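# Move the white block from desk into shelf bin

## Task

Pick up the small white block from the desk and set it inside the storage bin on the low shelf, wholly within the bin and not overhanging its rim. At the end the bin must stand upright with nearly all of it resting on the shelf, the low shelf must also be upright, the gripper must have released the block, and the robot must not have fallen or be left leaning.

## Robot and tools

Robot: TidyBot++, a wheeled base 0.54 m long, 0.50 m wide and 0.38 m tall, carrying one seven-joint arm with a two-finger gripper. The shoulder sits 0.12 m ahead of the base centre, 0.68 m above the floor. Cameras: base_camera (fixed on the base, facing forward) and wrist_camera (looks along the hand). The arm begins folded, hand pointing down, reaching up to 0.08 m past the base front.

Frames: the base frame has its origin on the floor below the base centre, x ahead, y to the left, z up, in metres. The odometry frame is the base frame as it was when the scene began; heading is in radians, positive to the left, from -3.142 to 3.142. hand_pose is the point halfway between the finger pads, expressed in the base frame; the hand's z axis runs out along the fingers and the fingers close along its y axis.

move: one call carries one action plus optional cameras and blocking. Action parts, all starting at once:
- base: an object of relative offsets from where the base currently is, measured along the base's own axes at the start: translate_m (forward +, -2 to 2 m), strafe_m (left +, -2 to 2 m), rotate_rad (counter-clockwise from above +, -6.3 to 6.3 rad).
- joints: absolute angles by name: joint_1_rad to joint_7_rad in radians, and gripper_pos from 0 (open, about 85 mm gap) to 1 (closed). joint_2_rad is limited to -2.249..2.249, joint_4_rad to -2.579..2.579, joint_6_rad to -2.099..2.099; the rest rotate freely and take the shorter path, so send steps smaller than half a turn. joint_1_rad positive is clockwise from above, the reverse of rotate_rad.
- target: a single list of seven numbers, an absolute hand pose in the base frame: x, y, z in metres, then quaternion qw, qx, qy, qz. Alongside it, joints may hold only gripper_pos, otherwise the call is rejected.
- speeds: caps for this action only: translate_m and strafe_m 0.05 to 0.5 m/s (give one of them when both are used), rotate_rad 0.1 to 1.57 rad/s.
- cameras: list of base_camera, wrist_camera or all; [] for none.
- blocking: true (default) returns once everything has settled; false returns in about half a second while motion continues.
A move with no action just reports state and pictures. Unknown keys make a call invalid; out-of-range values get it refused, and then the rest of that reply's move, wait and finished_scene calls are skipped, as they are after an unrequested stop.

wait(seconds 0 to 10, cameras) lets time pass without new commands and reports state. stop(cameras) brakes all running motions. zoom_image(camera, region=[x0, y0, x1, y1] in image pixels, top-left origin, at most 504 by 504) magnifies the latest picture; base_camera images are 644x364, wrist_camera 644x476. read_manual(section="licences") only returns licence text. finished_scene(scene) ends the current scene, given its number; it is irreversible and the goal must still hold afterward.

Result lines: joint_positions, hand_pose, hand_target (where the hand would be with all joints at target), base_odometry, base_tilt in degrees (forward and right positive), motor_effort in percent with the last action's peak in brackets, pictures (camera order of the images), and a move line that reads done or the worst status. base_status, joint_status and hand_status give done, moving, off_target, stopped, not_followed, contact_stop, time_out, torque_fault or limit_stop_at_motor_heat. "joint command not followed" with a cause means a self-collision check withheld targets; "pose unreachable" means a target was withheld. on_its_own lists what the robot did unbidden. ARM HIT marks a hard strike on the base or arm. MOTOR HOT and OVER-TEMPERATURE FAULT report heating. earlier move (via wait(0)) shows a non-blocking move's progress.

Practical notes: after hand_status done the hand lands within about 3 cm; to correct, add (wanted position minus hand_pose) to the previous target's x, y, z. To hold still with a load, resend hand_target, not hand_pose. A carried object makes the arm sag. A downward-pointing hand reaches at most about 0.94 m high, and only near the base. Closed fingertips stick out about 20 mm beyond the hand point. Gripper off_target at closing means something is held; done at 1 means the grasp missed. Poses low, close and facing forward often fail or drive the arm into the base; no check prevents base contact. Unreachable poses wander up to 10 s and end in time_out. Base odometry counts wheel turns, so slip looks like travel; a blocked base keeps pushing and may still report done.

Avoid: dropping the block or releasing it while moving, slamming or shoving furniture, squeezing hard on something still resting on a surface, driving or turning while the arm is caught above about 0.6 m (tip-over risk), swinging a stretched arm sideways, and long holds with the arm extended (heat). Torque faults freeze the arm for 10 s. Back away or retract the arm if base_tilt grows. Loose objects may occasionally be nudged by outside pushes.

Each tool is called after ">>>" as a command line: name --argument value for each argument, lists and objects as JSON in quotes; but a table of rows of numbers goes row by row, as --pt "numbers of a row", without its own name.

## Session

>>> move --joints '{"joint_6_rad": -2.0}'

Scene clock: 1.33 s.
move: not_followed
base_odometry: x=+0.000 y=+0.000 heading=+0.000
base_tilt: forward=+0.5 right=+0.3
base_status: not commanded
joint_positions: joint_1_rad=+0.034 joint_2_rad=-0.316 joint_3_rad=+3.146 joint_4_rad=-2.509 joint_5_rad=+0.016 joint_6_rad=-1.063 joint_7_rad=+1.608 gripper_pos=+0.000
joint_status: joint_6_rad not_followed (moved -0.155 of -1.092)
motor_effort: joint_1_rad=+0(1) joint_2_rad=-2(4) joint_3_rad=+1(2) joint_4_rad=+12(15) joint_5_rad=+0(1) joint_6_rad=-1(3) joint_7_rad=+0(0)
hand_pose: x=+0.2082 y=-0.0063 z=+0.5893 quat_wxyz=(+0.004, +0.998, +0.004, -0.057) (m; base frame)
hand_target: x=+0.2055 y=-0.0063 z=+0.5913 quat_wxyz=(+0.004, +0.998, +0.004, -0.063) (m; base frame)
hand_status: not commanded
pictures: base_camera, wrist_camera
joint command not followed: on one or more control steps a check withheld the commanded joint targets, and the robot was not sent them on those steps. On the call's last step the targets were still withheld.
cause: the commanded joint targets, or the way to them, would bring two parts of the arm too close to each other (its gripper and another part of the arm, with the joints from joint_2_rad to joint_7_rad between them).

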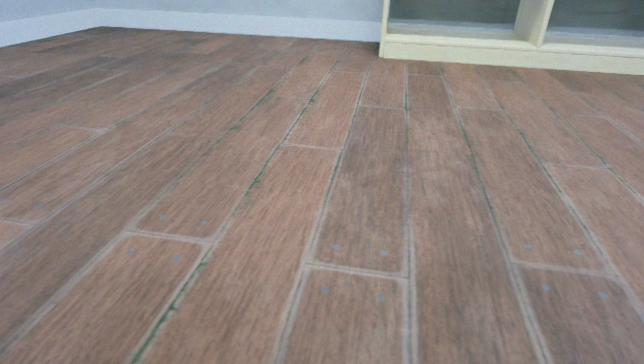

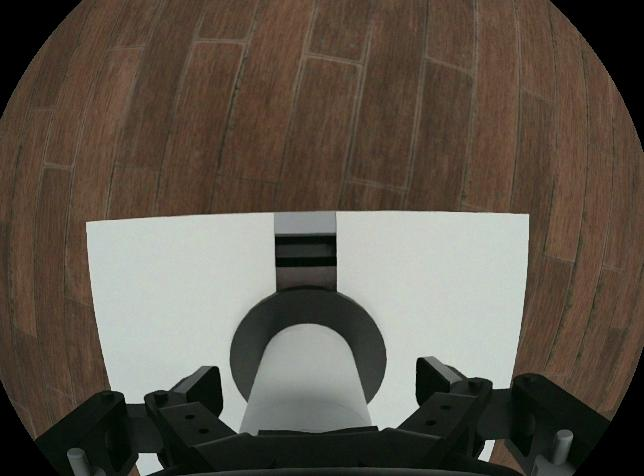

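>>> move --joints '{"joint_6_rad": 0.2}'

>>> move --base '{"rotate_rad": 1.3}'

>>> move --base '{"rotate_rad": 1.3}'

>>> move --base '{"rotate_rad": 1.3}'

>>> move --base '{"rotate_rad": 1.2}'

Scene clock: 10.37 s.
move: done
base_odometry: x=+0.000 y=+0.000 heading=+0.000
base_tilt: forward=+0.4 right=+0.3
base_status: not commanded
joint_positions: joint_1_rad=+0.034 joint_2_rad=-0.316 joint_3_rad=+3.146 joint_4_rad=-2.507 joint_5_rad=+0.016 joint_6_rad=+0.166 joint_7_rad=+1.608 gripper_pos=+0.000
joint_status: all done
motor_effort: joint_1_rad=-1(2) joint_2_rad=-8(8) joint_3_rad=+1(2) joint_4_rad=+18(19) joint_5_rad=+1(1) joint_6_rad=+8(9) joint_7_rad=+0(1)
hand_pose: x=+0.5235 y=-0.0133 z=+0.7621 quat_wxyz=(+0.023, +0.848, +0.007, +0.529) (m; base frame)
hand_target: x=+0.5301 y=-0.0134 z=+0.7752 quat_wxyz=(+0.023, +0.837, +0.007, +0.546) (m; base frame)
hand_status: not commanded
pictures: base_camera, wrist_camera
held back during your reply time, on 71 control steps: two parts of the arm were too close to each other, or the arm's last command would have brought them too close.
led back after a hold: the arm was led back toward your command in small steps, so it may still be short of it.
joint command not followed: on one or more control steps a check withheld the commanded joint targets, and the robot was not sent them on those steps.
cause: the commanded joint targets, or the way to them, would bring two parts of the arm too close to each other (the joints from joint_3_rad to joint_7_rad lie between them).

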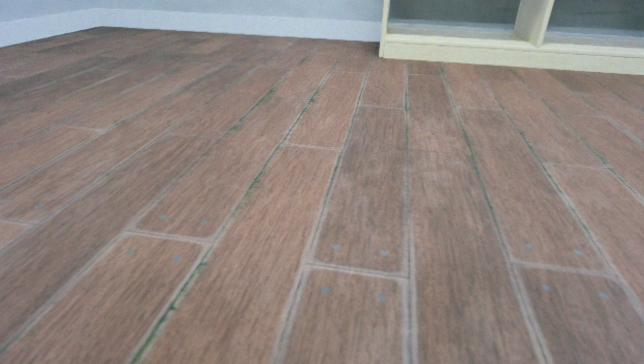

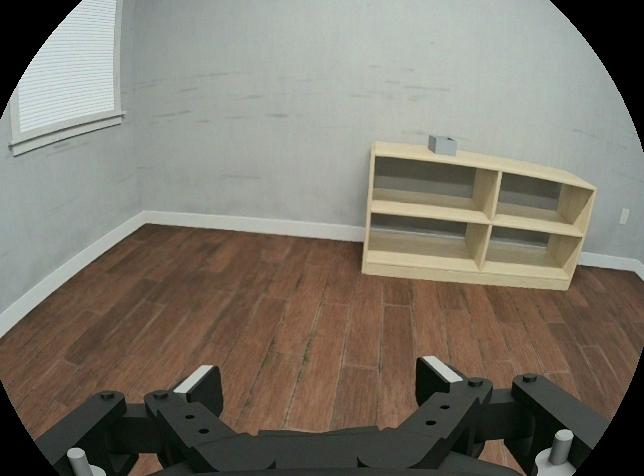

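Scene clock: 12.50 s.
move: done
base_odometry: x=+0.000 y=+0.000 heading=+1.300
base_tilt: forward=+0.4 right=+0.3
base_status: done
joint_positions: joint_1_rad=+0.034 joint_2_rad=-0.316 joint_3_rad=+3.145 joint_4_rad=-2.507 joint_5_rad=+0.016 joint_6_rad=+0.166 joint_7_rad=+1.608 gripper_pos=+0.000
joint_status: not commanded
motor_effort: joint_1_rad=+0(2) joint_2_rad=-8(9) joint_3_rad=+2(3) joint_4_rad=+18(19) joint_5_rad=+0(1) joint_6_rad=+8(9) joint_7_rad=+0(1)
hand_pose: x=+0.5237 y=-0.0131 z=+0.7624 quat_wxyz=(+0.022, +0.848, +0.007, +0.529) (m; base frame)
hand_target: x=+0.5301 y=-0.0134 z=+0.7752 quat_wxyz=(+0.023, +0.837, +0.007, +0.546) (m; base frame)
hand_status: not commanded
pictures: base_camera, wrist_camera

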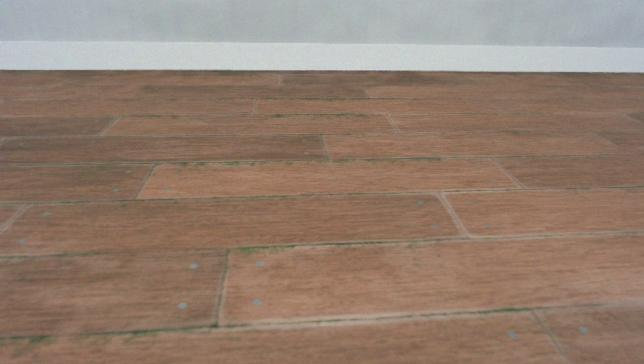

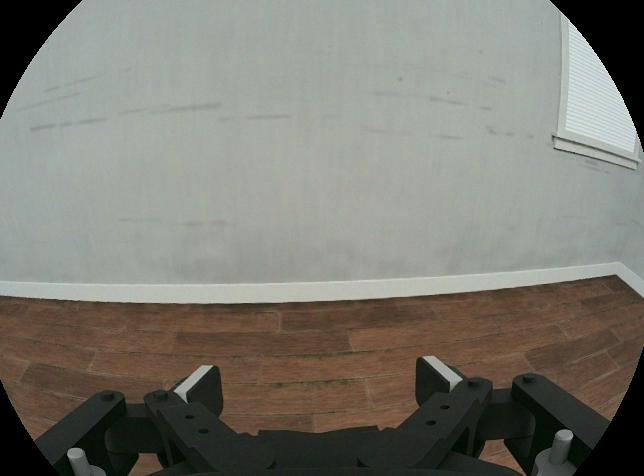

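Scene clock: 14.63 s.
move: done
base_odometry: x=+0.000 y=+0.000 heading=+2.599
base_tilt: forward=+0.5 right=+0.3
base_status: done
joint_positions: joint_1_rad=+0.034 joint_2_rad=-0.316 joint_3_rad=+3.145 joint_4_rad=-2.507 joint_5_rad=+0.016 joint_6_rad=+0.167 joint_7_rad=+1.608 gripper_pos=+0.000
joint_status: not commanded
motor_effort: joint_1_rad=-1(2) joint_2_rad=-8(9) joint_3_rad=+2(3) joint_4_rad=+18(19) joint_5_rad=+0(1) joint_6_rad=+8(9) joint_7_rad=+0(1)
hand_pose: x=+0.5237 y=-0.0129 z=+0.7625 quat_wxyz=(+0.022, +0.848, +0.007, +0.529) (m; base frame)
hand_target: x=+0.5301 y=-0.0134 z=+0.7752 quat_wxyz=(+0.023, +0.837, +0.007, +0.546) (m; base frame)
hand_status: not commanded
pictures: base_camera, wrist_camera

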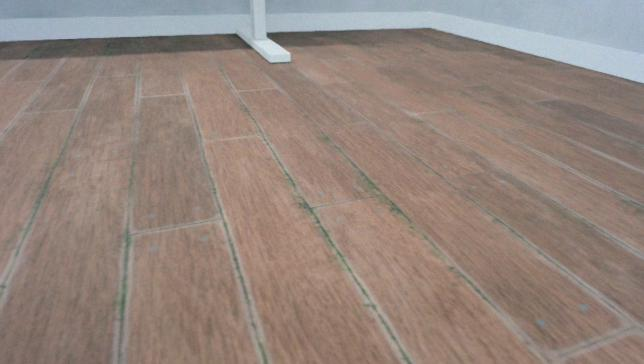

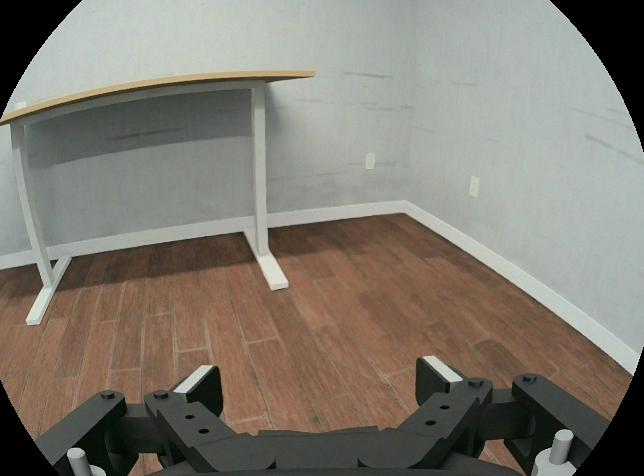

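Scene clock: 16.77 s.
move: done
base_odometry: x=+0.000 y=+0.000 heading=-2.385
base_tilt: forward=+0.5 right=+0.3
base_status: done
joint_positions: joint_1_rad=+0.034 joint_2_rad=-0.316 joint_3_rad=+3.145 joint_4_rad=-2.507 joint_5_rad=+0.016 joint_6_rad=+0.167 joint_7_rad=+1.608 gripper_pos=+0.000
joint_status: not commanded
motor_effort: joint_1_rad=+0(2) joint_2_rad=-8(9) joint_3_rad=+2(3) joint_4_rad=+19(19) joint_5_rad=+0(1) joint_6_rad=+8(9) joint_7_rad=+0(1)
hand_pose: x=+0.5237 y=-0.0128 z=+0.7625 quat_wxyz=(+0.022, +0.848, +0.007, +0.529) (m; base frame)
hand_target: x=+0.5301 y=-0.0134 z=+0.7752 quat_wxyz=(+0.023, +0.837, +0.007, +0.546) (m; base frame)
hand_status: not commanded
pictures: base_camera, wrist_camera

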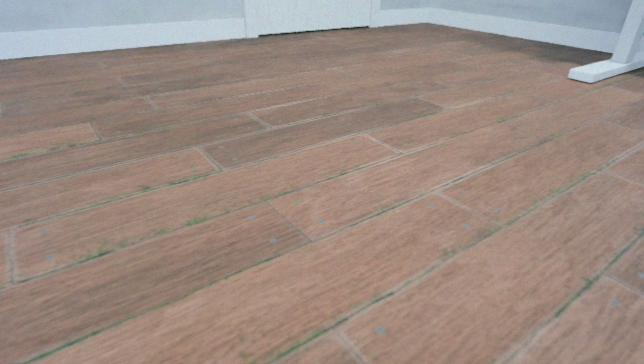

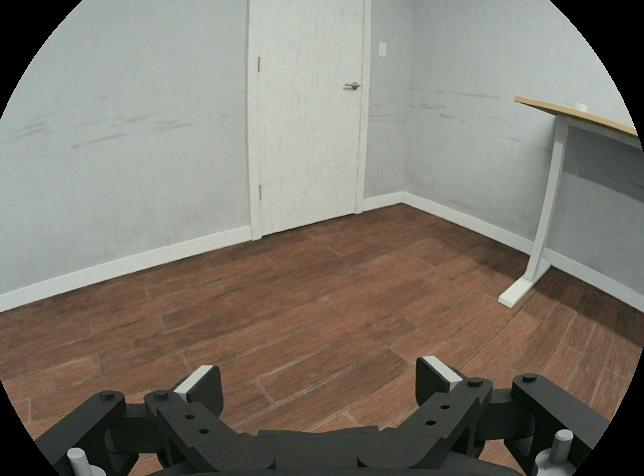

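Scene clock: 18.80 s.
move: done
base_odometry: x=+0.000 y=+0.000 heading=-1.185
base_tilt: forward=+0.5 right=+0.3
base_status: done
joint_positions: joint_1_rad=+0.034 joint_2_rad=-0.316 joint_3_rad=+3.144 joint_4_rad=-2.507 joint_5_rad=+0.016 joint_6_rad=+0.167 joint_7_rad=+1.608 gripper_pos=+0.000
joint_status: not commanded
motor_effort: joint_1_rad=-1(2) joint_2_rad=-8(9) joint_3_rad=+2(3) joint_4_rad=+19(19) joint_5_rad=+0(1) joint_6_rad=+8(9) joint_7_rad=+0(1)
hand_pose: x=+0.5237 y=-0.0128 z=+0.7625 quat_wxyz=(+0.022, +0.848, +0.008, +0.529) (m; base frame)
hand_target: x=+0.5301 y=-0.0134 z=+0.7752 quat_wxyz=(+0.023, +0.837, +0.007, +0.546) (m; base frame)
hand_status: not commanded
pictures: base_camera, wrist_camera

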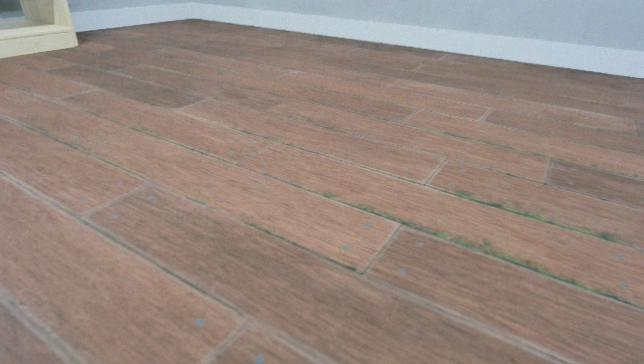

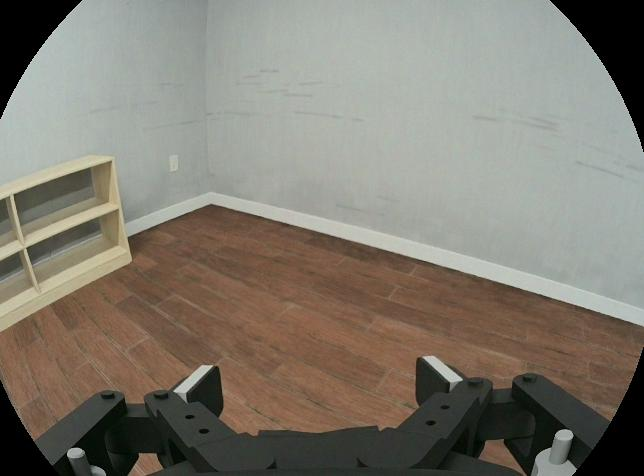

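>>> move --base '{"rotate_rad": -2.168, "translate_m": 0.111, "strafe_m": -1.028}' --joints '{"joint_1_rad":0,"joint_2_rad":-0.3,"joint_3_rad":3.1416,"joint_4_rad":-1.3,"joint_5_rad":0,"joint_6_rad":-1.2,"joint_7_rad":1.5708}'

Scene clock: 66.53 s.
move: done
base_odometry: x=-0.911 y=-0.490 heading=+2.930
base_tilt: forward=+0.5 right=+0.3
base_status: done
joint_positions: joint_1_rad=+0.017 joint_2_rad=-0.307 joint_3_rad=+3.140 joint_4_rad=-1.324 joint_5_rad=+0.016 joint_6_rad=-1.150 joint_7_rad=+1.608 gripper_pos=+0.000
joint_status: all done
motor_effort: joint_1_rad=-1(2) joint_2_rad=-9(14) joint_3_rad=+1(4) joint_4_rad=+19(22) joint_5_rad=+0(2) joint_6_rad=+7(10) joint_7_rad=+0(1)
hand_pose: x=+0.5167 y=-0.0094 z=+1.0732 quat_wxyz=(+0.021, +0.884, +0.009, +0.468) (m; base frame)
hand_target: x=+0.5109 y=+0.0013 z=+1.0704 quat_wxyz=(+0.000, +0.891, +0.000, +0.454) (m; base frame)
hand_status: not commanded
pictures: base_camera, wrist_camera

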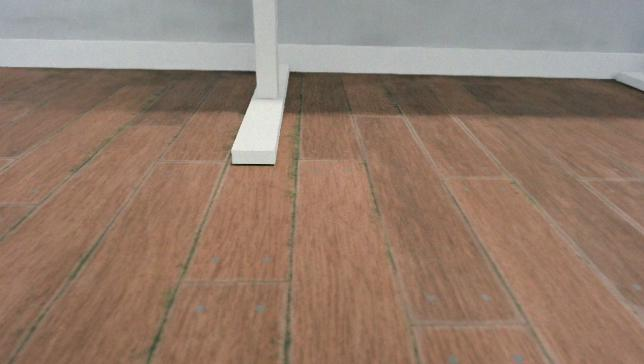

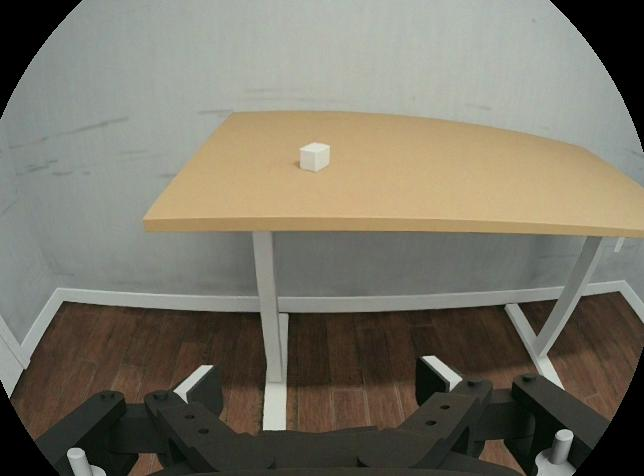

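>>> move --base '{"translate_m": 0.15}'

Scene clock: 92.07 s.
move: done
base_odometry: x=-1.058 y=-0.458 heading=+2.930
base_tilt: forward=+0.5 right=+0.3
base_status: done
joint_positions: joint_1_rad=+0.017 joint_2_rad=-0.297 joint_3_rad=+3.140 joint_4_rad=-1.323 joint_5_rad=+0.016 joint_6_rad=-1.152 joint_7_rad=+1.608 gripper_pos=+0.000
joint_status: not commanded
motor_effort: joint_1_rad=-1(2) joint_2_rad=-9(13) joint_3_rad=+1(3) joint_4_rad=+19(20) joint_5_rad=+0(1) joint_6_rad=+8(9) joint_7_rad=+0(1)
hand_pose: x=+0.5202 y=-0.0094 z=+1.0695 quat_wxyz=(+0.021, +0.886, +0.009, +0.463) (m; base frame)
hand_target: x=+0.5109 y=+0.0013 z=+1.0704 quat_wxyz=(+0.000, +0.891, +0.000, +0.454) (m; base frame)
hand_status: not commanded
pictures: base_camera, wrist_camera

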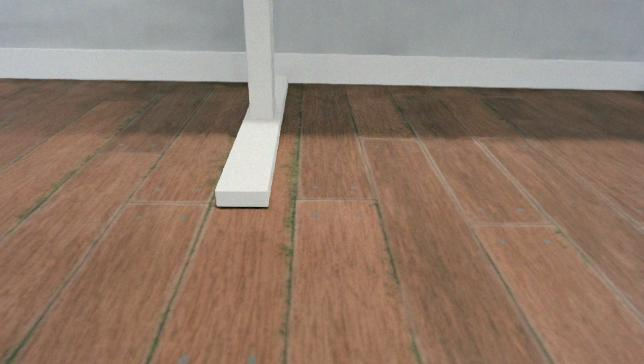

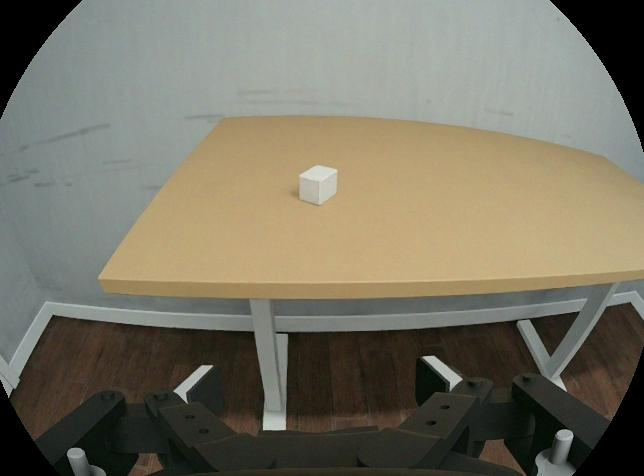

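>>> zoom_image --camera "wrist_camera" --region '[278, 150, 358, 220]'

Scaled by 6.300.

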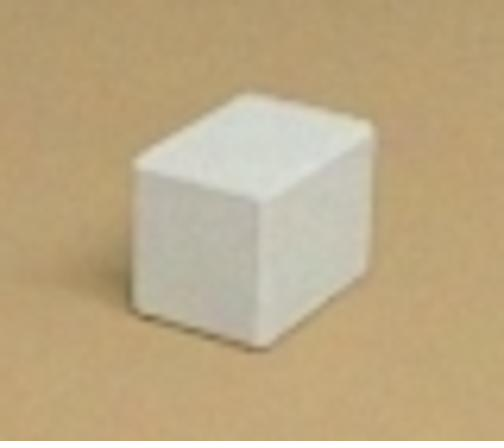

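>>> move --base '{"translate_m": 0.22}' --target '[0.632, 0.019, 1.085, 0.1017, 0.8957, -0.2653, 0.3433]'

Scene clock: 127.77 s.
move: done
base_odometry: x=-1.273 y=-0.412 heading=+2.930
base_tilt: forward=+0.6 right=+0.3
base_status: done
joint_positions: joint_1_rad=-0.414 joint_2_rad=+0.404 joint_3_rad=+3.477 joint_4_rad=-0.236 joint_5_rad=+0.272 joint_6_rad=-1.878 joint_7_rad=+1.127 gripper_pos=+0.000
joint_status: not commanded
motor_effort: joint_1_rad=+0(2) joint_2_rad=-29(31) joint_3_rad=+3(3) joint_4_rad=+12(19) joint_5_rad=+3(3) joint_6_rad=+5(9) joint_7_rad=+0(1)
hand_pose: x=+0.6405 y=+0.0293 z=+1.0905 quat_wxyz=(+0.078, +0.907, -0.216, +0.352) (m; base frame)
hand_target: x=+0.6320 y=+0.0190 z=+1.0850 quat_wxyz=(+0.102, +0.895, -0.265, +0.343) (m; base frame)
hand_status: done (0.014 m and 6.5 deg from the pose sent, 0.116 m and 35.7 deg at the start)
pictures: base_camera, wrist_camera

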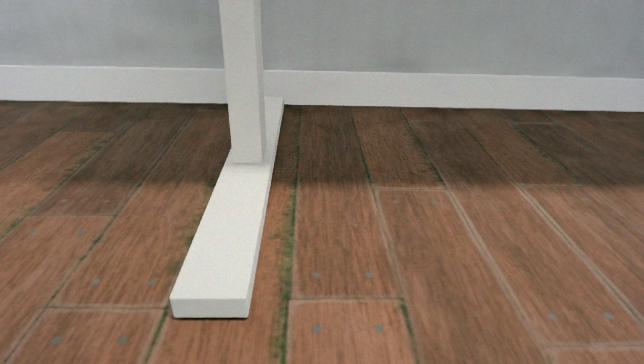

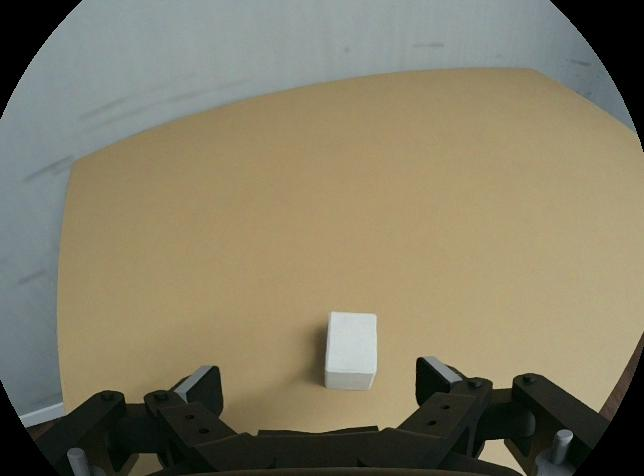

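>>> move --target '[0.646, -0.014, 1.022, 0.1135, 0.8854, -0.2961, 0.3394]'

Scene clock: 148.33 s.
move: done
base_odometry: x=-1.273 y=-0.412 heading=+2.930
base_tilt: forward=+0.4 right=+0.3
base_status: not commanded
joint_positions: joint_1_rad=-0.414 joint_2_rad=+0.270 joint_3_rad=+3.363 joint_4_rad=-0.745 joint_5_rad=+0.412 joint_6_rad=-1.649 joint_7_rad=+0.915 gripper_pos=+0.000
joint_status: not commanded
motor_effort: joint_1_rad=-1(1) joint_2_rad=-28(30) joint_3_rad=+3(3) joint_4_rad=+17(17) joint_5_rad=+4(5) joint_6_rad=+4(6) joint_7_rad=+0(1)
hand_pose: x=+0.6385 y=+0.0000 z=+1.0077 quat_wxyz=(+0.104, +0.907, -0.269, +0.307) (m; base frame)
hand_target: x=+0.6460 y=-0.0140 z=+1.0220 quat_wxyz=(+0.114, +0.886, -0.296, +0.339) (m; base frame)
hand_status: done (0.021 m and 5.6 deg from the pose sent, 0.081 m and 10.5 deg at the start)
pictures: base_camera, wrist_camera

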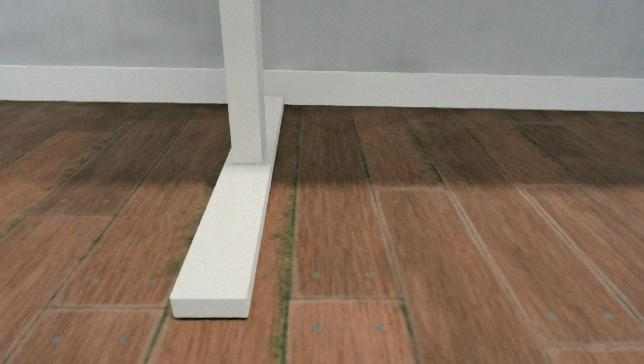

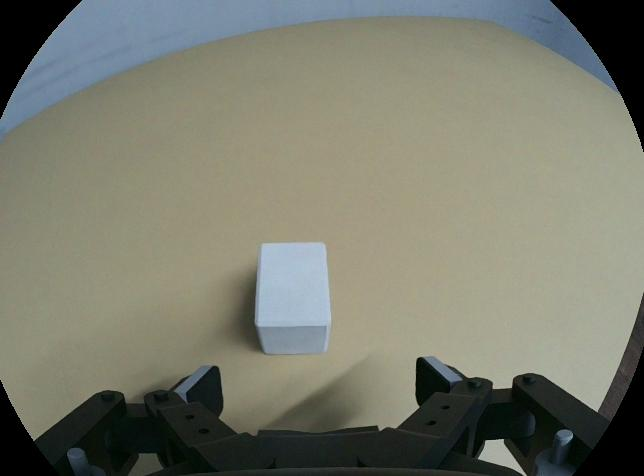

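>>> move --target '[0.655, -0.002, 1.022, 0.1135, 0.8854, -0.2961, 0.3394]' --cameras '["wrist_camera"]'

Scene clock: 163.83 s.
move: done
base_odometry: x=-1.273 y=-0.412 heading=+2.930
base_tilt: forward=+0.5 right=+0.3
base_status: not commanded
joint_positions: joint_1_rad=-0.428 joint_2_rad=+0.281 joint_3_rad=+3.378 joint_4_rad=-0.718 joint_5_rad=+0.413 joint_6_rad=-1.647 joint_7_rad=+0.913 gripper_pos=+0.000
joint_status: not commanded
motor_effort: joint_1_rad=-1(1) joint_2_rad=-28(29) joint_3_rad=+3(3) joint_4_rad=+16(17) joint_5_rad=+4(5) joint_6_rad=+5(5) joint_7_rad=+0(0)
hand_pose: x=+0.6441 y=+0.0034 z=+1.0146 quat_wxyz=(+0.102, +0.904, -0.270, +0.317) (m; base frame)
hand_target: x=+0.6550 y=-0.0020 z=+1.0220 quat_wxyz=(+0.114, +0.886, -0.296, +0.339) (m; base frame)
hand_status: done (0.014 m and 4.7 deg from the pose sent, 0.022 m and 5.6 deg at the start)
pictures: wrist_camera

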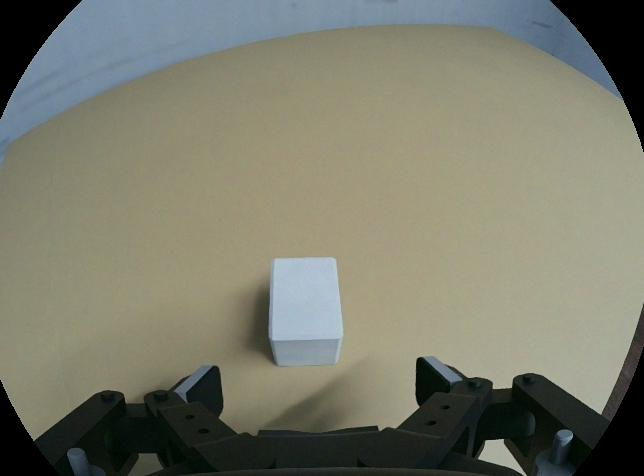

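>>> move --target '[0.700, -0.024, 1.001, 0.1135, 0.8854, -0.2961, 0.3394]' --cameras '["wrist_camera"]'

Scene clock: 171.60 s.
move: done
base_odometry: x=-1.273 y=-0.412 heading=+2.930
base_tilt: forward=+0.6 right=+0.3
base_status: not commanded
joint_positions: joint_1_rad=-0.375 joint_2_rad=+0.365 joint_3_rad=+3.420 joint_4_rad=-0.683 joint_5_rad=+0.408 joint_6_rad=-1.591 joint_7_rad=+0.913 gripper_pos=+0.000
joint_status: not commanded
motor_effort: joint_1_rad=+0(3) joint_2_rad=-31(34) joint_3_rad=+3(4) joint_4_rad=+17(18) joint_5_rad=+4(5) joint_6_rad=+5(5) joint_7_rad=+0(1)
hand_pose: x=+0.6846 y=-0.0271 z=+0.9979 quat_wxyz=(+0.128, +0.890, -0.293, +0.325) (m; base frame)
hand_target: x=+0.7000 y=-0.0240 z=+1.0010 quat_wxyz=(+0.114, +0.886, -0.296, +0.339) (m; base frame)
hand_status: done (0.016 m and 2.5 deg from the pose sent, 0.064 m and 4.7 deg at the start)
pictures: wrist_camera

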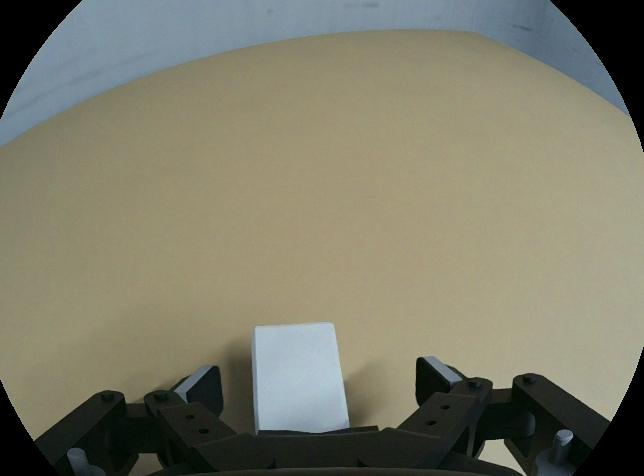

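>>> move --target '[0.705, -0.016, 0.995, 0.1045, 0.893, -0.273, 0.342]' --cameras '["wrist_camera"]'

Scene clock: 179.50 s.
move: done
base_odometry: x=-1.273 y=-0.412 heading=+2.930
base_tilt: forward=+0.5 right=+0.3
base_status: not commanded
joint_positions: joint_1_rad=-0.375 joint_2_rad=+0.360 joint_3_rad=+3.410 joint_4_rad=-0.707 joint_5_rad=+0.408 joint_6_rad=-1.546 joint_7_rad=+0.913 gripper_pos=+0.000
joint_status: not commanded
motor_effort: joint_1_rad=-1(2) joint_2_rad=-31(34) joint_3_rad=+3(4) joint_4_rad=+18(18) joint_5_rad=+4(5) joint_6_rad=+4(5) joint_7_rad=+1(1)
hand_pose: x=+0.6937 y=-0.0224 z=+0.9967 quat_wxyz=(+0.122, +0.890, -0.282, +0.335) (m; base frame)
hand_target: x=+0.7050 y=-0.0160 z=+0.9950 quat_wxyz=(+0.105, +0.893, -0.273, +0.342) (m; base frame)
hand_status: done (0.013 m and 2.4 deg from the pose sent, 0.023 m and 4.1 deg at the start)
pictures: wrist_camera

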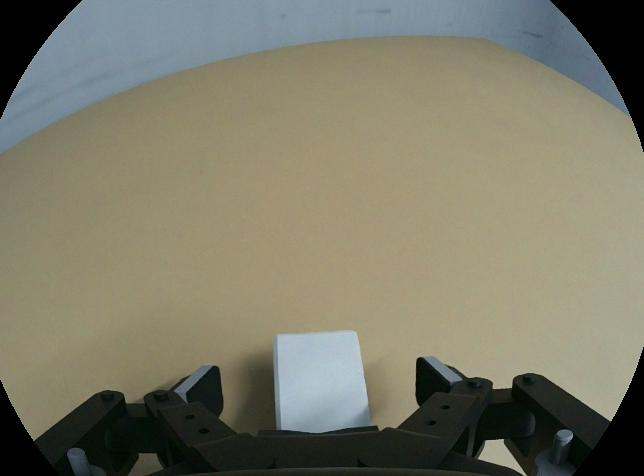

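>>> move --target '[0.705, -0.016, 0.987, 0.1045, 0.893, -0.273, 0.342]' --cameras '[]'

>>> move --joints '{"gripper_pos": 0.75}' --cameras '["wrist_camera"]'

Scene clock: 188.63 s.
move: done
base_odometry: x=-1.273 y=-0.412 heading=+2.930
base_tilt: forward=+0.5 right=+0.4
base_status: not commanded
joint_positions: joint_1_rad=-0.375 joint_2_rad=+0.351 joint_3_rad=+3.406 joint_4_rad=-0.752 joint_5_rad=+0.408 joint_6_rad=-1.516 joint_7_rad=+0.913 gripper_pos=+0.000
joint_status: not commanded
motor_effort: joint_1_rad=-1(1) joint_2_rad=-31(34) joint_3_rad=+3(4) joint_4_rad=+17(19) joint_5_rad=+4(5) joint_6_rad=+5(5) joint_7_rad=+0(0)
hand_pose: x=+0.6952 y=-0.0224 z=+0.9868 quat_wxyz=(+0.123, +0.894, -0.275, +0.332) (m; base frame)
hand_target: x=+0.7050 y=-0.0160 z=+0.9870 quat_wxyz=(+0.105, +0.893, -0.273, +0.342) (m; base frame)
hand_status: done (0.012 m and 2.4 deg from the pose sent, 0.016 m and 2.4 deg at the start)
pictures: none
No camera images: "cameras" was empty.

Scene clock: 189.60 s.
move: off_target
base_odometry: x=-1.273 y=-0.412 heading=+2.930
base_tilt: forward=+0.5 right=+0.4
base_status: not commanded
joint_positions: joint_1_rad=-0.375 joint_2_rad=+0.350 joint_3_rad=+3.406 joint_4_rad=-0.752 joint_5_rad=+0.408 joint_6_rad=-1.515 joint_7_rad=+0.913 gripper_pos=+0.616
joint_status: gripper_pos off_target (ended at +0.616, target +0.750)
motor_effort: joint_1_rad=+0(1) joint_2_rad=-32(32) joint_3_rad=+4(4) joint_4_rad=+17(18) joint_5_rad=+5(5) joint_6_rad=+5(5) joint_7_rad=+0(1)
hand_pose: x=+0.6952 y=-0.0224 z=+0.9873 quat_wxyz=(+0.123, +0.894, -0.275, +0.333) (m; base frame)
hand_target: x=+0.7050 y=-0.0160 z=+0.9870 quat_wxyz=(+0.105, +0.893, -0.273, +0.342) (m; base frame)
hand_status: not commanded
pictures: wrist_camera

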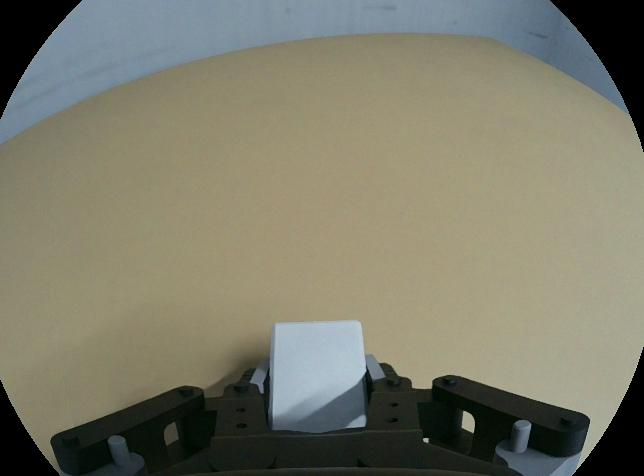

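>>> move --joints '{"gripper_pos": 0.85}' --cameras '[]'

>>> move --target '[0.68, -0.01, 1.07, 0.1045, 0.893, -0.273, 0.342]' --cameras '["wrist_camera"]'

>>> move --base '{"translate_m": -0.55}' --cameras '[]'

>>> move --base '{"rotate_rad": -3.12}' --joints '{"joint_1_rad":0,"joint_2_rad":-0.3,"joint_3_rad":3.1416,"joint_4_rad":-1.4,"joint_5_rad":0,"joint_6_rad":-1.1,"joint_7_rad":1.5708}'

Scene clock: 206.43 s.
move: off_target
base_odometry: x=-1.273 y=-0.412 heading=+2.930
base_tilt: forward=+0.4 right=+0.3
base_status: not commanded
joint_positions: joint_1_rad=-0.375 joint_2_rad=+0.350 joint_3_rad=+3.406 joint_4_rad=-0.752 joint_5_rad=+0.408 joint_6_rad=-1.515 joint_7_rad=+0.913 gripper_pos=+0.616
joint_status: gripper_pos off_target (ended at +0.616, target +0.850)
motor_effort: joint_1_rad=-1(1) joint_2_rad=-32(32) joint_3_rad=+3(4) joint_4_rad=+18(18) joint_5_rad=+5(5) joint_6_rad=+5(5) joint_7_rad=+0(0)
hand_pose: x=+0.6952 y=-0.0224 z=+0.9873 quat_wxyz=(+0.123, +0.894, -0.275, +0.333) (m; base frame)
hand_target: x=+0.7050 y=-0.0160 z=+0.9870 quat_wxyz=(+0.105, +0.893, -0.273, +0.342) (m; base frame)
hand_status: not commanded
pictures: none
No camera images: "cameras" was empty.

Scene clock: 216.90 s.
move: time_out
base_odometry: x=-1.273 y=-0.412 heading=+2.930
base_tilt: forward=+0.6 right=+0.3
base_status: not commanded
joint_positions: joint_1_rad=-0.286 joint_2_rad=+0.564 joint_3_rad=+3.468 joint_4_rad=-0.003 joint_5_rad=+0.238 joint_6_rad=-2.031 joint_7_rad=+1.118 gripper_pos=+0.616
joint_status: not commanded
motor_effort: joint_1_rad=-1(3) joint_2_rad=-34(44) joint_3_rad=+3(4) joint_4_rad=+12(19) joint_5_rad=+2(5) joint_6_rad=+5(8) joint_7_rad=+0(1)
hand_pose: x=+0.6615 y=+0.0047 z=+1.0569 quat_wxyz=(+0.100, +0.907, -0.263, +0.315) (m; base frame)
hand_target: x=+0.6639 y=+0.0060 z=+1.0531 quat_wxyz=(+0.102, +0.907, -0.263, +0.312) (m; base frame)
hand_status: time_out (0.027 m and 3.7 deg from the pose sent, 0.085 m and 2.3 deg at the start; a joint's target at an end of its range on 66 of 300 steps)
pictures: wrist_camera

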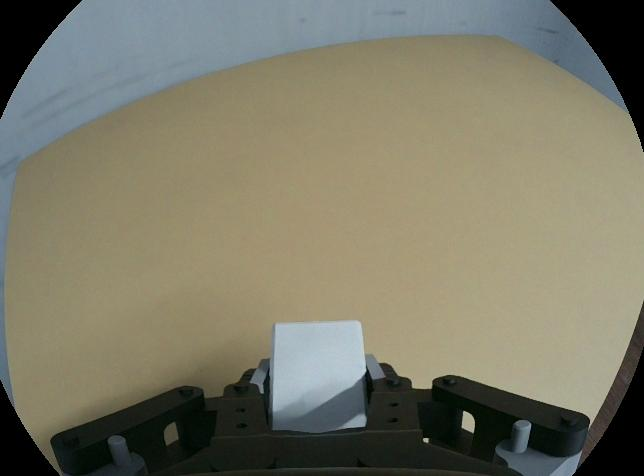

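not run: a stop that you did not command came earlier in this reply.

not run: a stop that you did not command came earlier in this reply.

Lifted and held. Retreat.

>>> move --base '{"translate_m": -0.55}' --cameras '[]'

>>> move --base '{"rotate_rad": -3.12}' --joints '{"joint_1_rad":0,"joint_2_rad":-0.3,"joint_3_rad":3.1416,"joint_4_rad":-1.4,"joint_5_rad":0,"joint_6_rad":-1.1,"joint_7_rad":1.5708}'

Scene clock: 225.90 s.
move: done
base_odometry: x=-0.735 y=-0.528 heading=+2.930
base_tilt: forward=+0.4 right=+0.2
base_status: done
joint_positions: joint_1_rad=-0.286 joint_2_rad=+0.558 joint_3_rad=+3.468 joint_4_rad=-0.003 joint_5_rad=+0.238 joint_6_rad=-2.031 joint_7_rad=+1.118 gripper_pos=+0.616
joint_status: not commanded
motor_effort: joint_1_rad=-2(6) joint_2_rad=-34(38) joint_3_rad=+2(3) joint_4_rad=+12(13) joint_5_rad=+2(4) joint_6_rad=+5(7) joint_7_rad=+0(1)
hand_pose: x=+0.6593 y=+0.0041 z=+1.0601 quat_wxyz=(+0.098, +0.906, -0.263, +0.317) (m; base frame)
hand_target: x=+0.6639 y=+0.0060 z=+1.0531 quat_wxyz=(+0.102, +0.907, -0.263, +0.312) (m; base frame)
hand_status: not commanded
pictures: none
No camera images: "cameras" was empty.

Scene clock: 229.43 s.
move: done
base_odometry: x=-0.735 y=-0.528 heading=-0.189
base_tilt: forward=+0.4 right=+0.2
base_status: done
joint_positions: joint_1_rad=-0.016 joint_2_rad=-0.286 joint_3_rad=+3.153 joint_4_rad=-1.394 joint_5_rad=+0.066 joint_6_rad=-1.138 joint_7_rad=+1.506 gripper_pos=+0.616
joint_status: all done
motor_effort: joint_1_rad=-1(4) joint_2_rad=-11(38) joint_3_rad=+1(5) joint_4_rad=+19(21) joint_5_rad=+1(5) joint_6_rad=+8(8) joint_7_rad=+0(2)
hand_pose: x=+0.5246 y=-0.0165 z=+1.0317 quat_wxyz=(+0.016, +0.901, -0.028, +0.433) (m; base frame)
hand_target: x=+0.5265 y=+0.0014 z=+1.0432 quat_wxyz=(+0.000, +0.891, +0.000, +0.454) (m; base frame)
hand_status: not commanded
pictures: base_camera, wrist_camera

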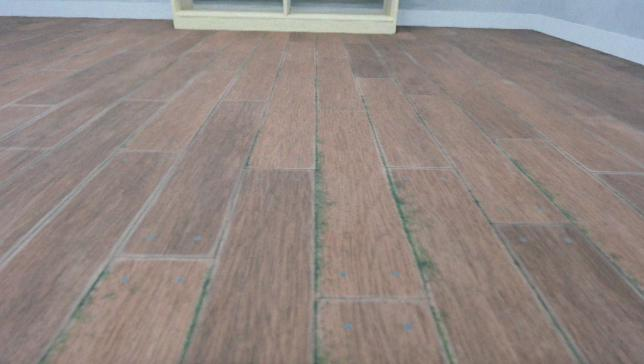

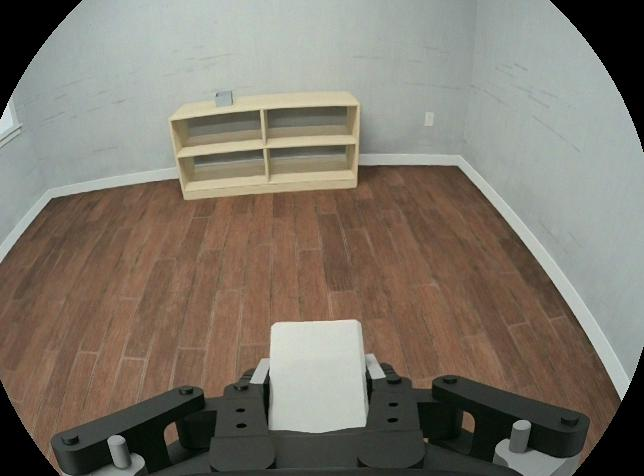

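>>> move --base '{"translate_m": 1.5, "strafe_m": 0.5}'

Scene clock: 249.20 s.
move: done
base_odometry: x=+0.833 y=-0.319 heading=-0.190
base_tilt: forward=+0.6 right=+0.2
base_status: done
joint_positions: joint_1_rad=-0.016 joint_2_rad=-0.298 joint_3_rad=+3.152 joint_4_rad=-1.395 joint_5_rad=+0.065 joint_6_rad=-1.135 joint_7_rad=+1.506 gripper_pos=+0.616
joint_status: not commanded
motor_effort: joint_1_rad=-1(2) joint_2_rad=-10(13) joint_3_rad=+2(2) joint_4_rad=+20(20) joint_5_rad=+1(2) joint_6_rad=+7(8) joint_7_rad=+0(1)
hand_pose: x=+0.5209 y=-0.0156 z=+1.0370 quat_wxyz=(+0.015, +0.897, -0.028, +0.440) (m; base frame)
hand_target: x=+0.5265 y=+0.0014 z=+1.0432 quat_wxyz=(+0.000, +0.891, +0.000, +0.454) (m; base frame)
hand_status: not commanded
pictures: base_camera, wrist_camera

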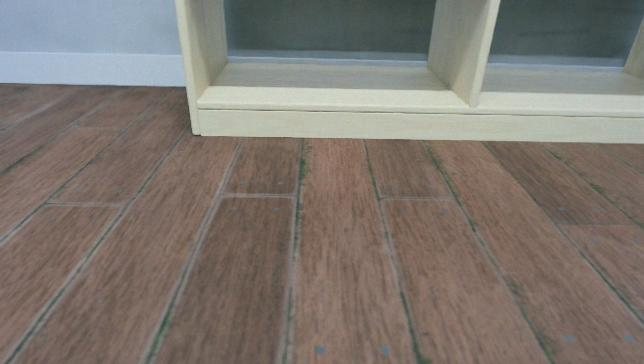

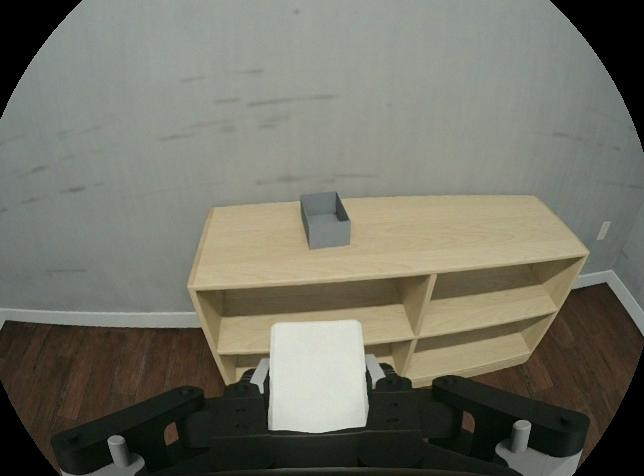

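>>> zoom_image --camera "wrist_camera" --region '[280, 170, 380, 260]'

Scaled by 5.040.

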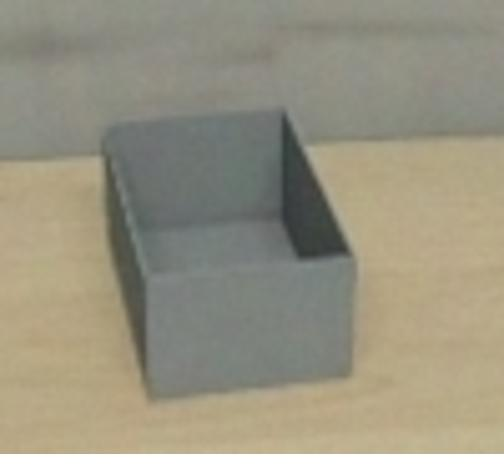

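>>> move --base '{"translate_m": 0.52, "strafe_m": -0.07}' --cameras '[]'

>>> move --target '[0.60, 0.0, 0.88, 0, 0.7071, 0.7071, 0]'

Scene clock: 281.27 s.
move: done
base_odometry: x=+1.330 y=-0.486 heading=-0.190
base_tilt: forward=+0.5 right=+0.3
base_status: done
joint_positions: joint_1_rad=-0.016 joint_2_rad=-0.295 joint_3_rad=+3.152 joint_4_rad=-1.396 joint_5_rad=+0.064 joint_6_rad=-1.132 joint_7_rad=+1.506 gripper_pos=+0.616
joint_status: not commanded
motor_effort: joint_1_rad=-1(2) joint_2_rad=-11(14) joint_3_rad=+1(2) joint_4_rad=+19(20) joint_5_rad=+1(1) joint_6_rad=+8(8) joint_7_rad=+0(1)
hand_pose: x=+0.5223 y=-0.0153 z=+1.0356 quat_wxyz=(+0.015, +0.898, -0.027, +0.439) (m; base frame)
hand_target: x=+0.5265 y=+0.0014 z=+1.0432 quat_wxyz=(+0.000, +0.891, +0.000, +0.454) (m; base frame)
hand_status: not commanded
pictures: none
No camera images: "cameras" was empty.

Scene clock: 283.83 s.
move: done
base_odometry: x=+1.330 y=-0.486 heading=-0.190
base_tilt: forward=+0.5 right=+0.2
base_status: not commanded
joint_positions: joint_1_rad=+0.055 joint_2_rad=+0.485 joint_3_rad=+2.959 joint_4_rad=-0.642 joint_5_rad=+0.064 joint_6_rad=-1.985 joint_7_rad=+3.024 gripper_pos=+0.616
joint_status: not commanded
motor_effort: joint_1_rad=+0(1) joint_2_rad=-35(37) joint_3_rad=+0(2) joint_4_rad=+15(20) joint_5_rad=+0(1) joint_6_rad=+1(8) joint_7_rad=+0(1)
hand_pose: x=+0.6057 y=+0.0182 z=+0.8808 quat_wxyz=(+0.001, +0.721, +0.693, +0.022) (m; base frame)
hand_target: x=+0.6000 y=+0.0000 z=+0.8800 quat_wxyz=(+0.000, +0.707, +0.707, +0.000) (m; base frame)
hand_status: done (0.019 m and 3.4 deg from the pose sent, 0.175 m and 104.0 deg at the start)
pictures: base_camera, wrist_camera

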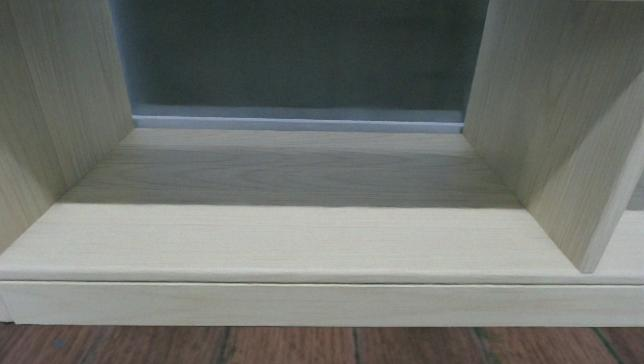

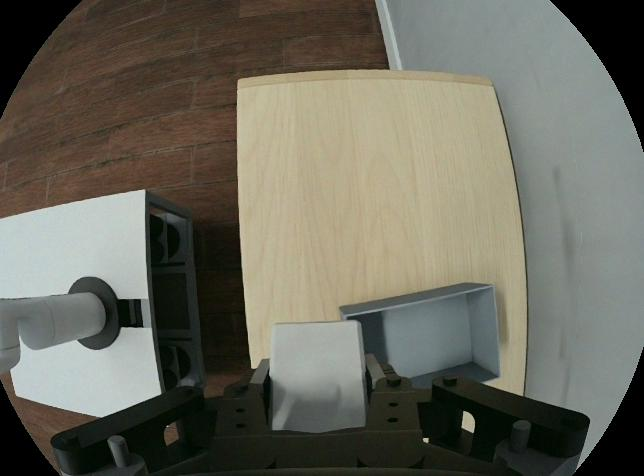

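>>> move --base '{"translate_m": 0.08}' --cameras '[]'

>>> move --target '[0.628, -0.026, 0.84, 0, 0.656, 0.755, 0]' --cameras '["wrist_camera"]'

Scene clock: 302.70 s.
move: done
base_odometry: x=+1.409 y=-0.501 heading=-0.190
base_tilt: forward=+0.5 right=+0.3
base_status: done
joint_positions: joint_1_rad=+0.056 joint_2_rad=+0.493 joint_3_rad=+2.958 joint_4_rad=-0.639 joint_5_rad=+0.064 joint_6_rad=-1.991 joint_7_rad=+3.027 gripper_pos=+0.616
joint_status: not commanded
motor_effort: joint_1_rad=+0(2) joint_2_rad=-35(38) joint_3_rad=+0(1) joint_4_rad=+15(16) joint_5_rad=+0(1) joint_6_rad=+1(1) joint_7_rad=+0(1)
hand_pose: x=+0.6056 y=+0.0181 z=+0.8777 quat_wxyz=(-0.003, +0.720, +0.694, +0.018) (m; base frame)
hand_target: x=+0.6000 y=+0.0000 z=+0.8800 quat_wxyz=(+0.000, +0.707, +0.707, +0.000) (m; base frame)
hand_status: not commanded
pictures: none
No camera images: "cameras" was empty.

Scene clock: 303.83 s.
move: done
base_odometry: x=+1.409 y=-0.501 heading=-0.190
base_tilt: forward=+0.5 right=+0.3
base_status: not commanded
joint_positions: joint_1_rad=+0.126 joint_2_rad=+0.529 joint_3_rad=+2.928 joint_4_rad=-0.677 joint_5_rad=+0.066 joint_6_rad=-1.946 joint_7_rad=+3.208 gripper_pos=+0.616
joint_status: not commanded
motor_effort: joint_1_rad=-1(3) joint_2_rad=-37(39) joint_3_rad=-1(2) joint_4_rad=+15(16) joint_5_rad=+0(1) joint_6_rad=+0(1) joint_7_rad=+1(1)
hand_pose: x=+0.6188 y=-0.0060 z=+0.8500 quat_wxyz=(-0.017, +0.670, +0.742, +0.016) (m; base frame)
hand_target: x=+0.6280 y=-0.0260 z=+0.8400 quat_wxyz=(+0.000, +0.656, +0.755, +0.000) (m; base frame)
hand_status: done (0.024 m and 3.4 deg from the pose sent, 0.062 m and 10.3 deg at the start)
pictures: wrist_camera

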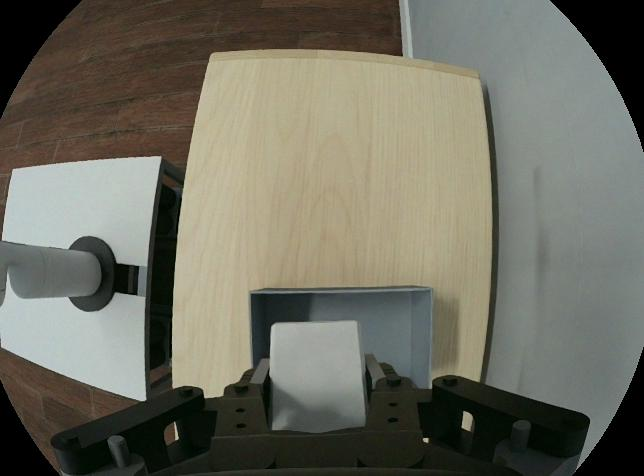

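>>> move --target '[0.65, -0.043, 0.79, 0, 0.656, 0.755, 0]' --cameras '["wrist_camera"]'

Scene clock: 317.77 s.
move: done
base_odometry: x=+1.409 y=-0.501 heading=-0.190
base_tilt: forward=+0.5 right=+0.4
base_status: not commanded
joint_positions: joint_1_rad=+0.163 joint_2_rad=+0.561 joint_3_rad=+2.919 joint_4_rad=-0.789 joint_5_rad=+0.067 joint_6_rad=-1.824 joint_7_rad=+3.227 gripper_pos=+0.616
joint_status: not commanded
motor_effort: joint_1_rad=-1(2) joint_2_rad=-38(40) joint_3_rad=-1(1) joint_4_rad=+16(17) joint_5_rad=+0(1) joint_6_rad=+0(1) joint_7_rad=+0(1)
hand_pose: x=+0.6366 y=-0.0190 z=+0.8006 quat_wxyz=(-0.026, +0.672, +0.740, +0.012) (m; base frame)
hand_target: x=+0.6500 y=-0.0430 z=+0.7900 quat_wxyz=(+0.000, +0.656, +0.755, +0.000) (m; base frame)
hand_status: done (0.029 m and 4.1 deg from the pose sent, 0.077 m and 3.4 deg at the start)
pictures: wrist_camera

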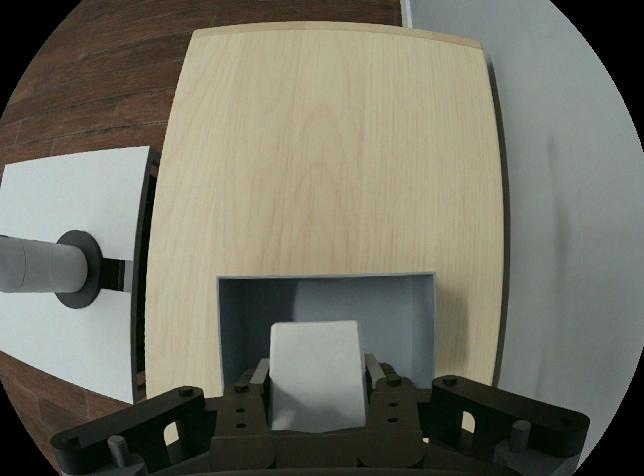

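>>> move --target '[0.657, -0.05, 0.745, 0, 0.656, 0.755, 0]' --cameras '["wrist_camera"]'

Scene clock: 325.33 s.
move: done
base_odometry: x=+1.409 y=-0.501 heading=-0.190
base_tilt: forward=+0.5 right=+0.3
base_status: not commanded
joint_positions: joint_1_rad=+0.192 joint_2_rad=+0.566 joint_3_rad=+2.901 joint_4_rad=-0.925 joint_5_rad=+0.073 joint_6_rad=-1.686 joint_7_rad=+3.227 gripper_pos=+0.616
joint_status: not commanded
motor_effort: joint_1_rad=+0(2) joint_2_rad=-38(40) joint_3_rad=-1(2) joint_4_rad=+16(17) joint_5_rad=+0(1) joint_6_rad=+0(1) joint_7_rad=+1(1)
hand_pose: x=+0.6438 y=-0.0241 z=+0.7569 quat_wxyz=(-0.027, +0.674, +0.738, +0.013) (m; base frame)
hand_target: x=+0.6570 y=-0.0500 z=+0.7450 quat_wxyz=(+0.000, +0.656, +0.755, +0.000) (m; base frame)
hand_status: done (0.031 m and 4.4 deg from the pose sent, 0.067 m and 4.1 deg at the start)
pictures: wrist_camera

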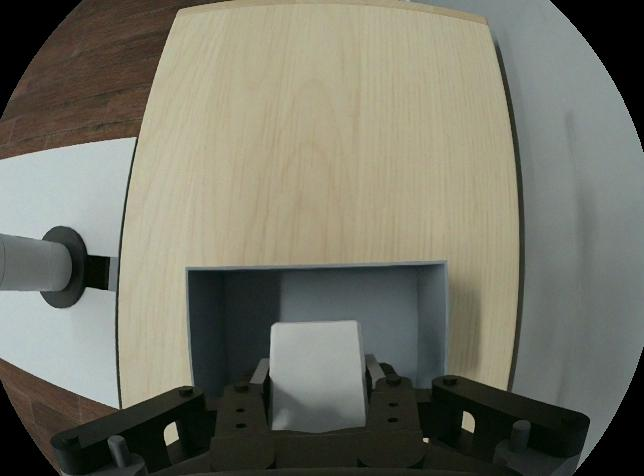

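>>> move --target '[0.657, -0.052, 0.70, 0, 0.656, 0.755, 0]' --cameras '["wrist_camera"]'

Scene clock: 330.63 s.
move: done
base_odometry: x=+1.409 y=-0.501 heading=-0.190
base_tilt: forward=+0.5 right=+0.3
base_status: not commanded
joint_positions: joint_1_rad=+0.216 joint_2_rad=+0.569 joint_3_rad=+2.881 joint_4_rad=-1.065 joint_5_rad=+0.084 joint_6_rad=-1.546 joint_7_rad=+3.227 gripper_pos=+0.616
joint_status: not commanded
motor_effort: joint_1_rad=-1(2) joint_2_rad=-39(40) joint_3_rad=-1(2) joint_4_rad=+16(17) joint_5_rad=+0(1) joint_6_rad=+0(1) joint_7_rad=+0(1)
hand_pose: x=+0.6446 y=-0.0260 z=+0.7122 quat_wxyz=(-0.027, +0.672, +0.740, +0.013) (m; base frame)
hand_target: x=+0.6570 y=-0.0520 z=+0.7000 quat_wxyz=(+0.000, +0.656, +0.755, +0.000) (m; base frame)
hand_status: done (0.031 m and 4.3 deg from the pose sent, 0.065 m and 4.4 deg at the start)
pictures: wrist_camera

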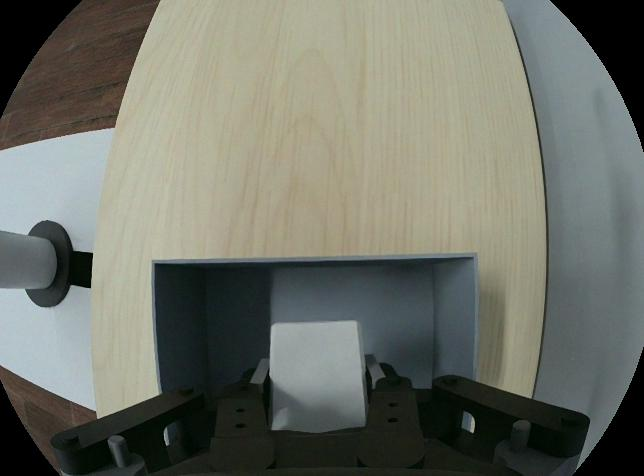

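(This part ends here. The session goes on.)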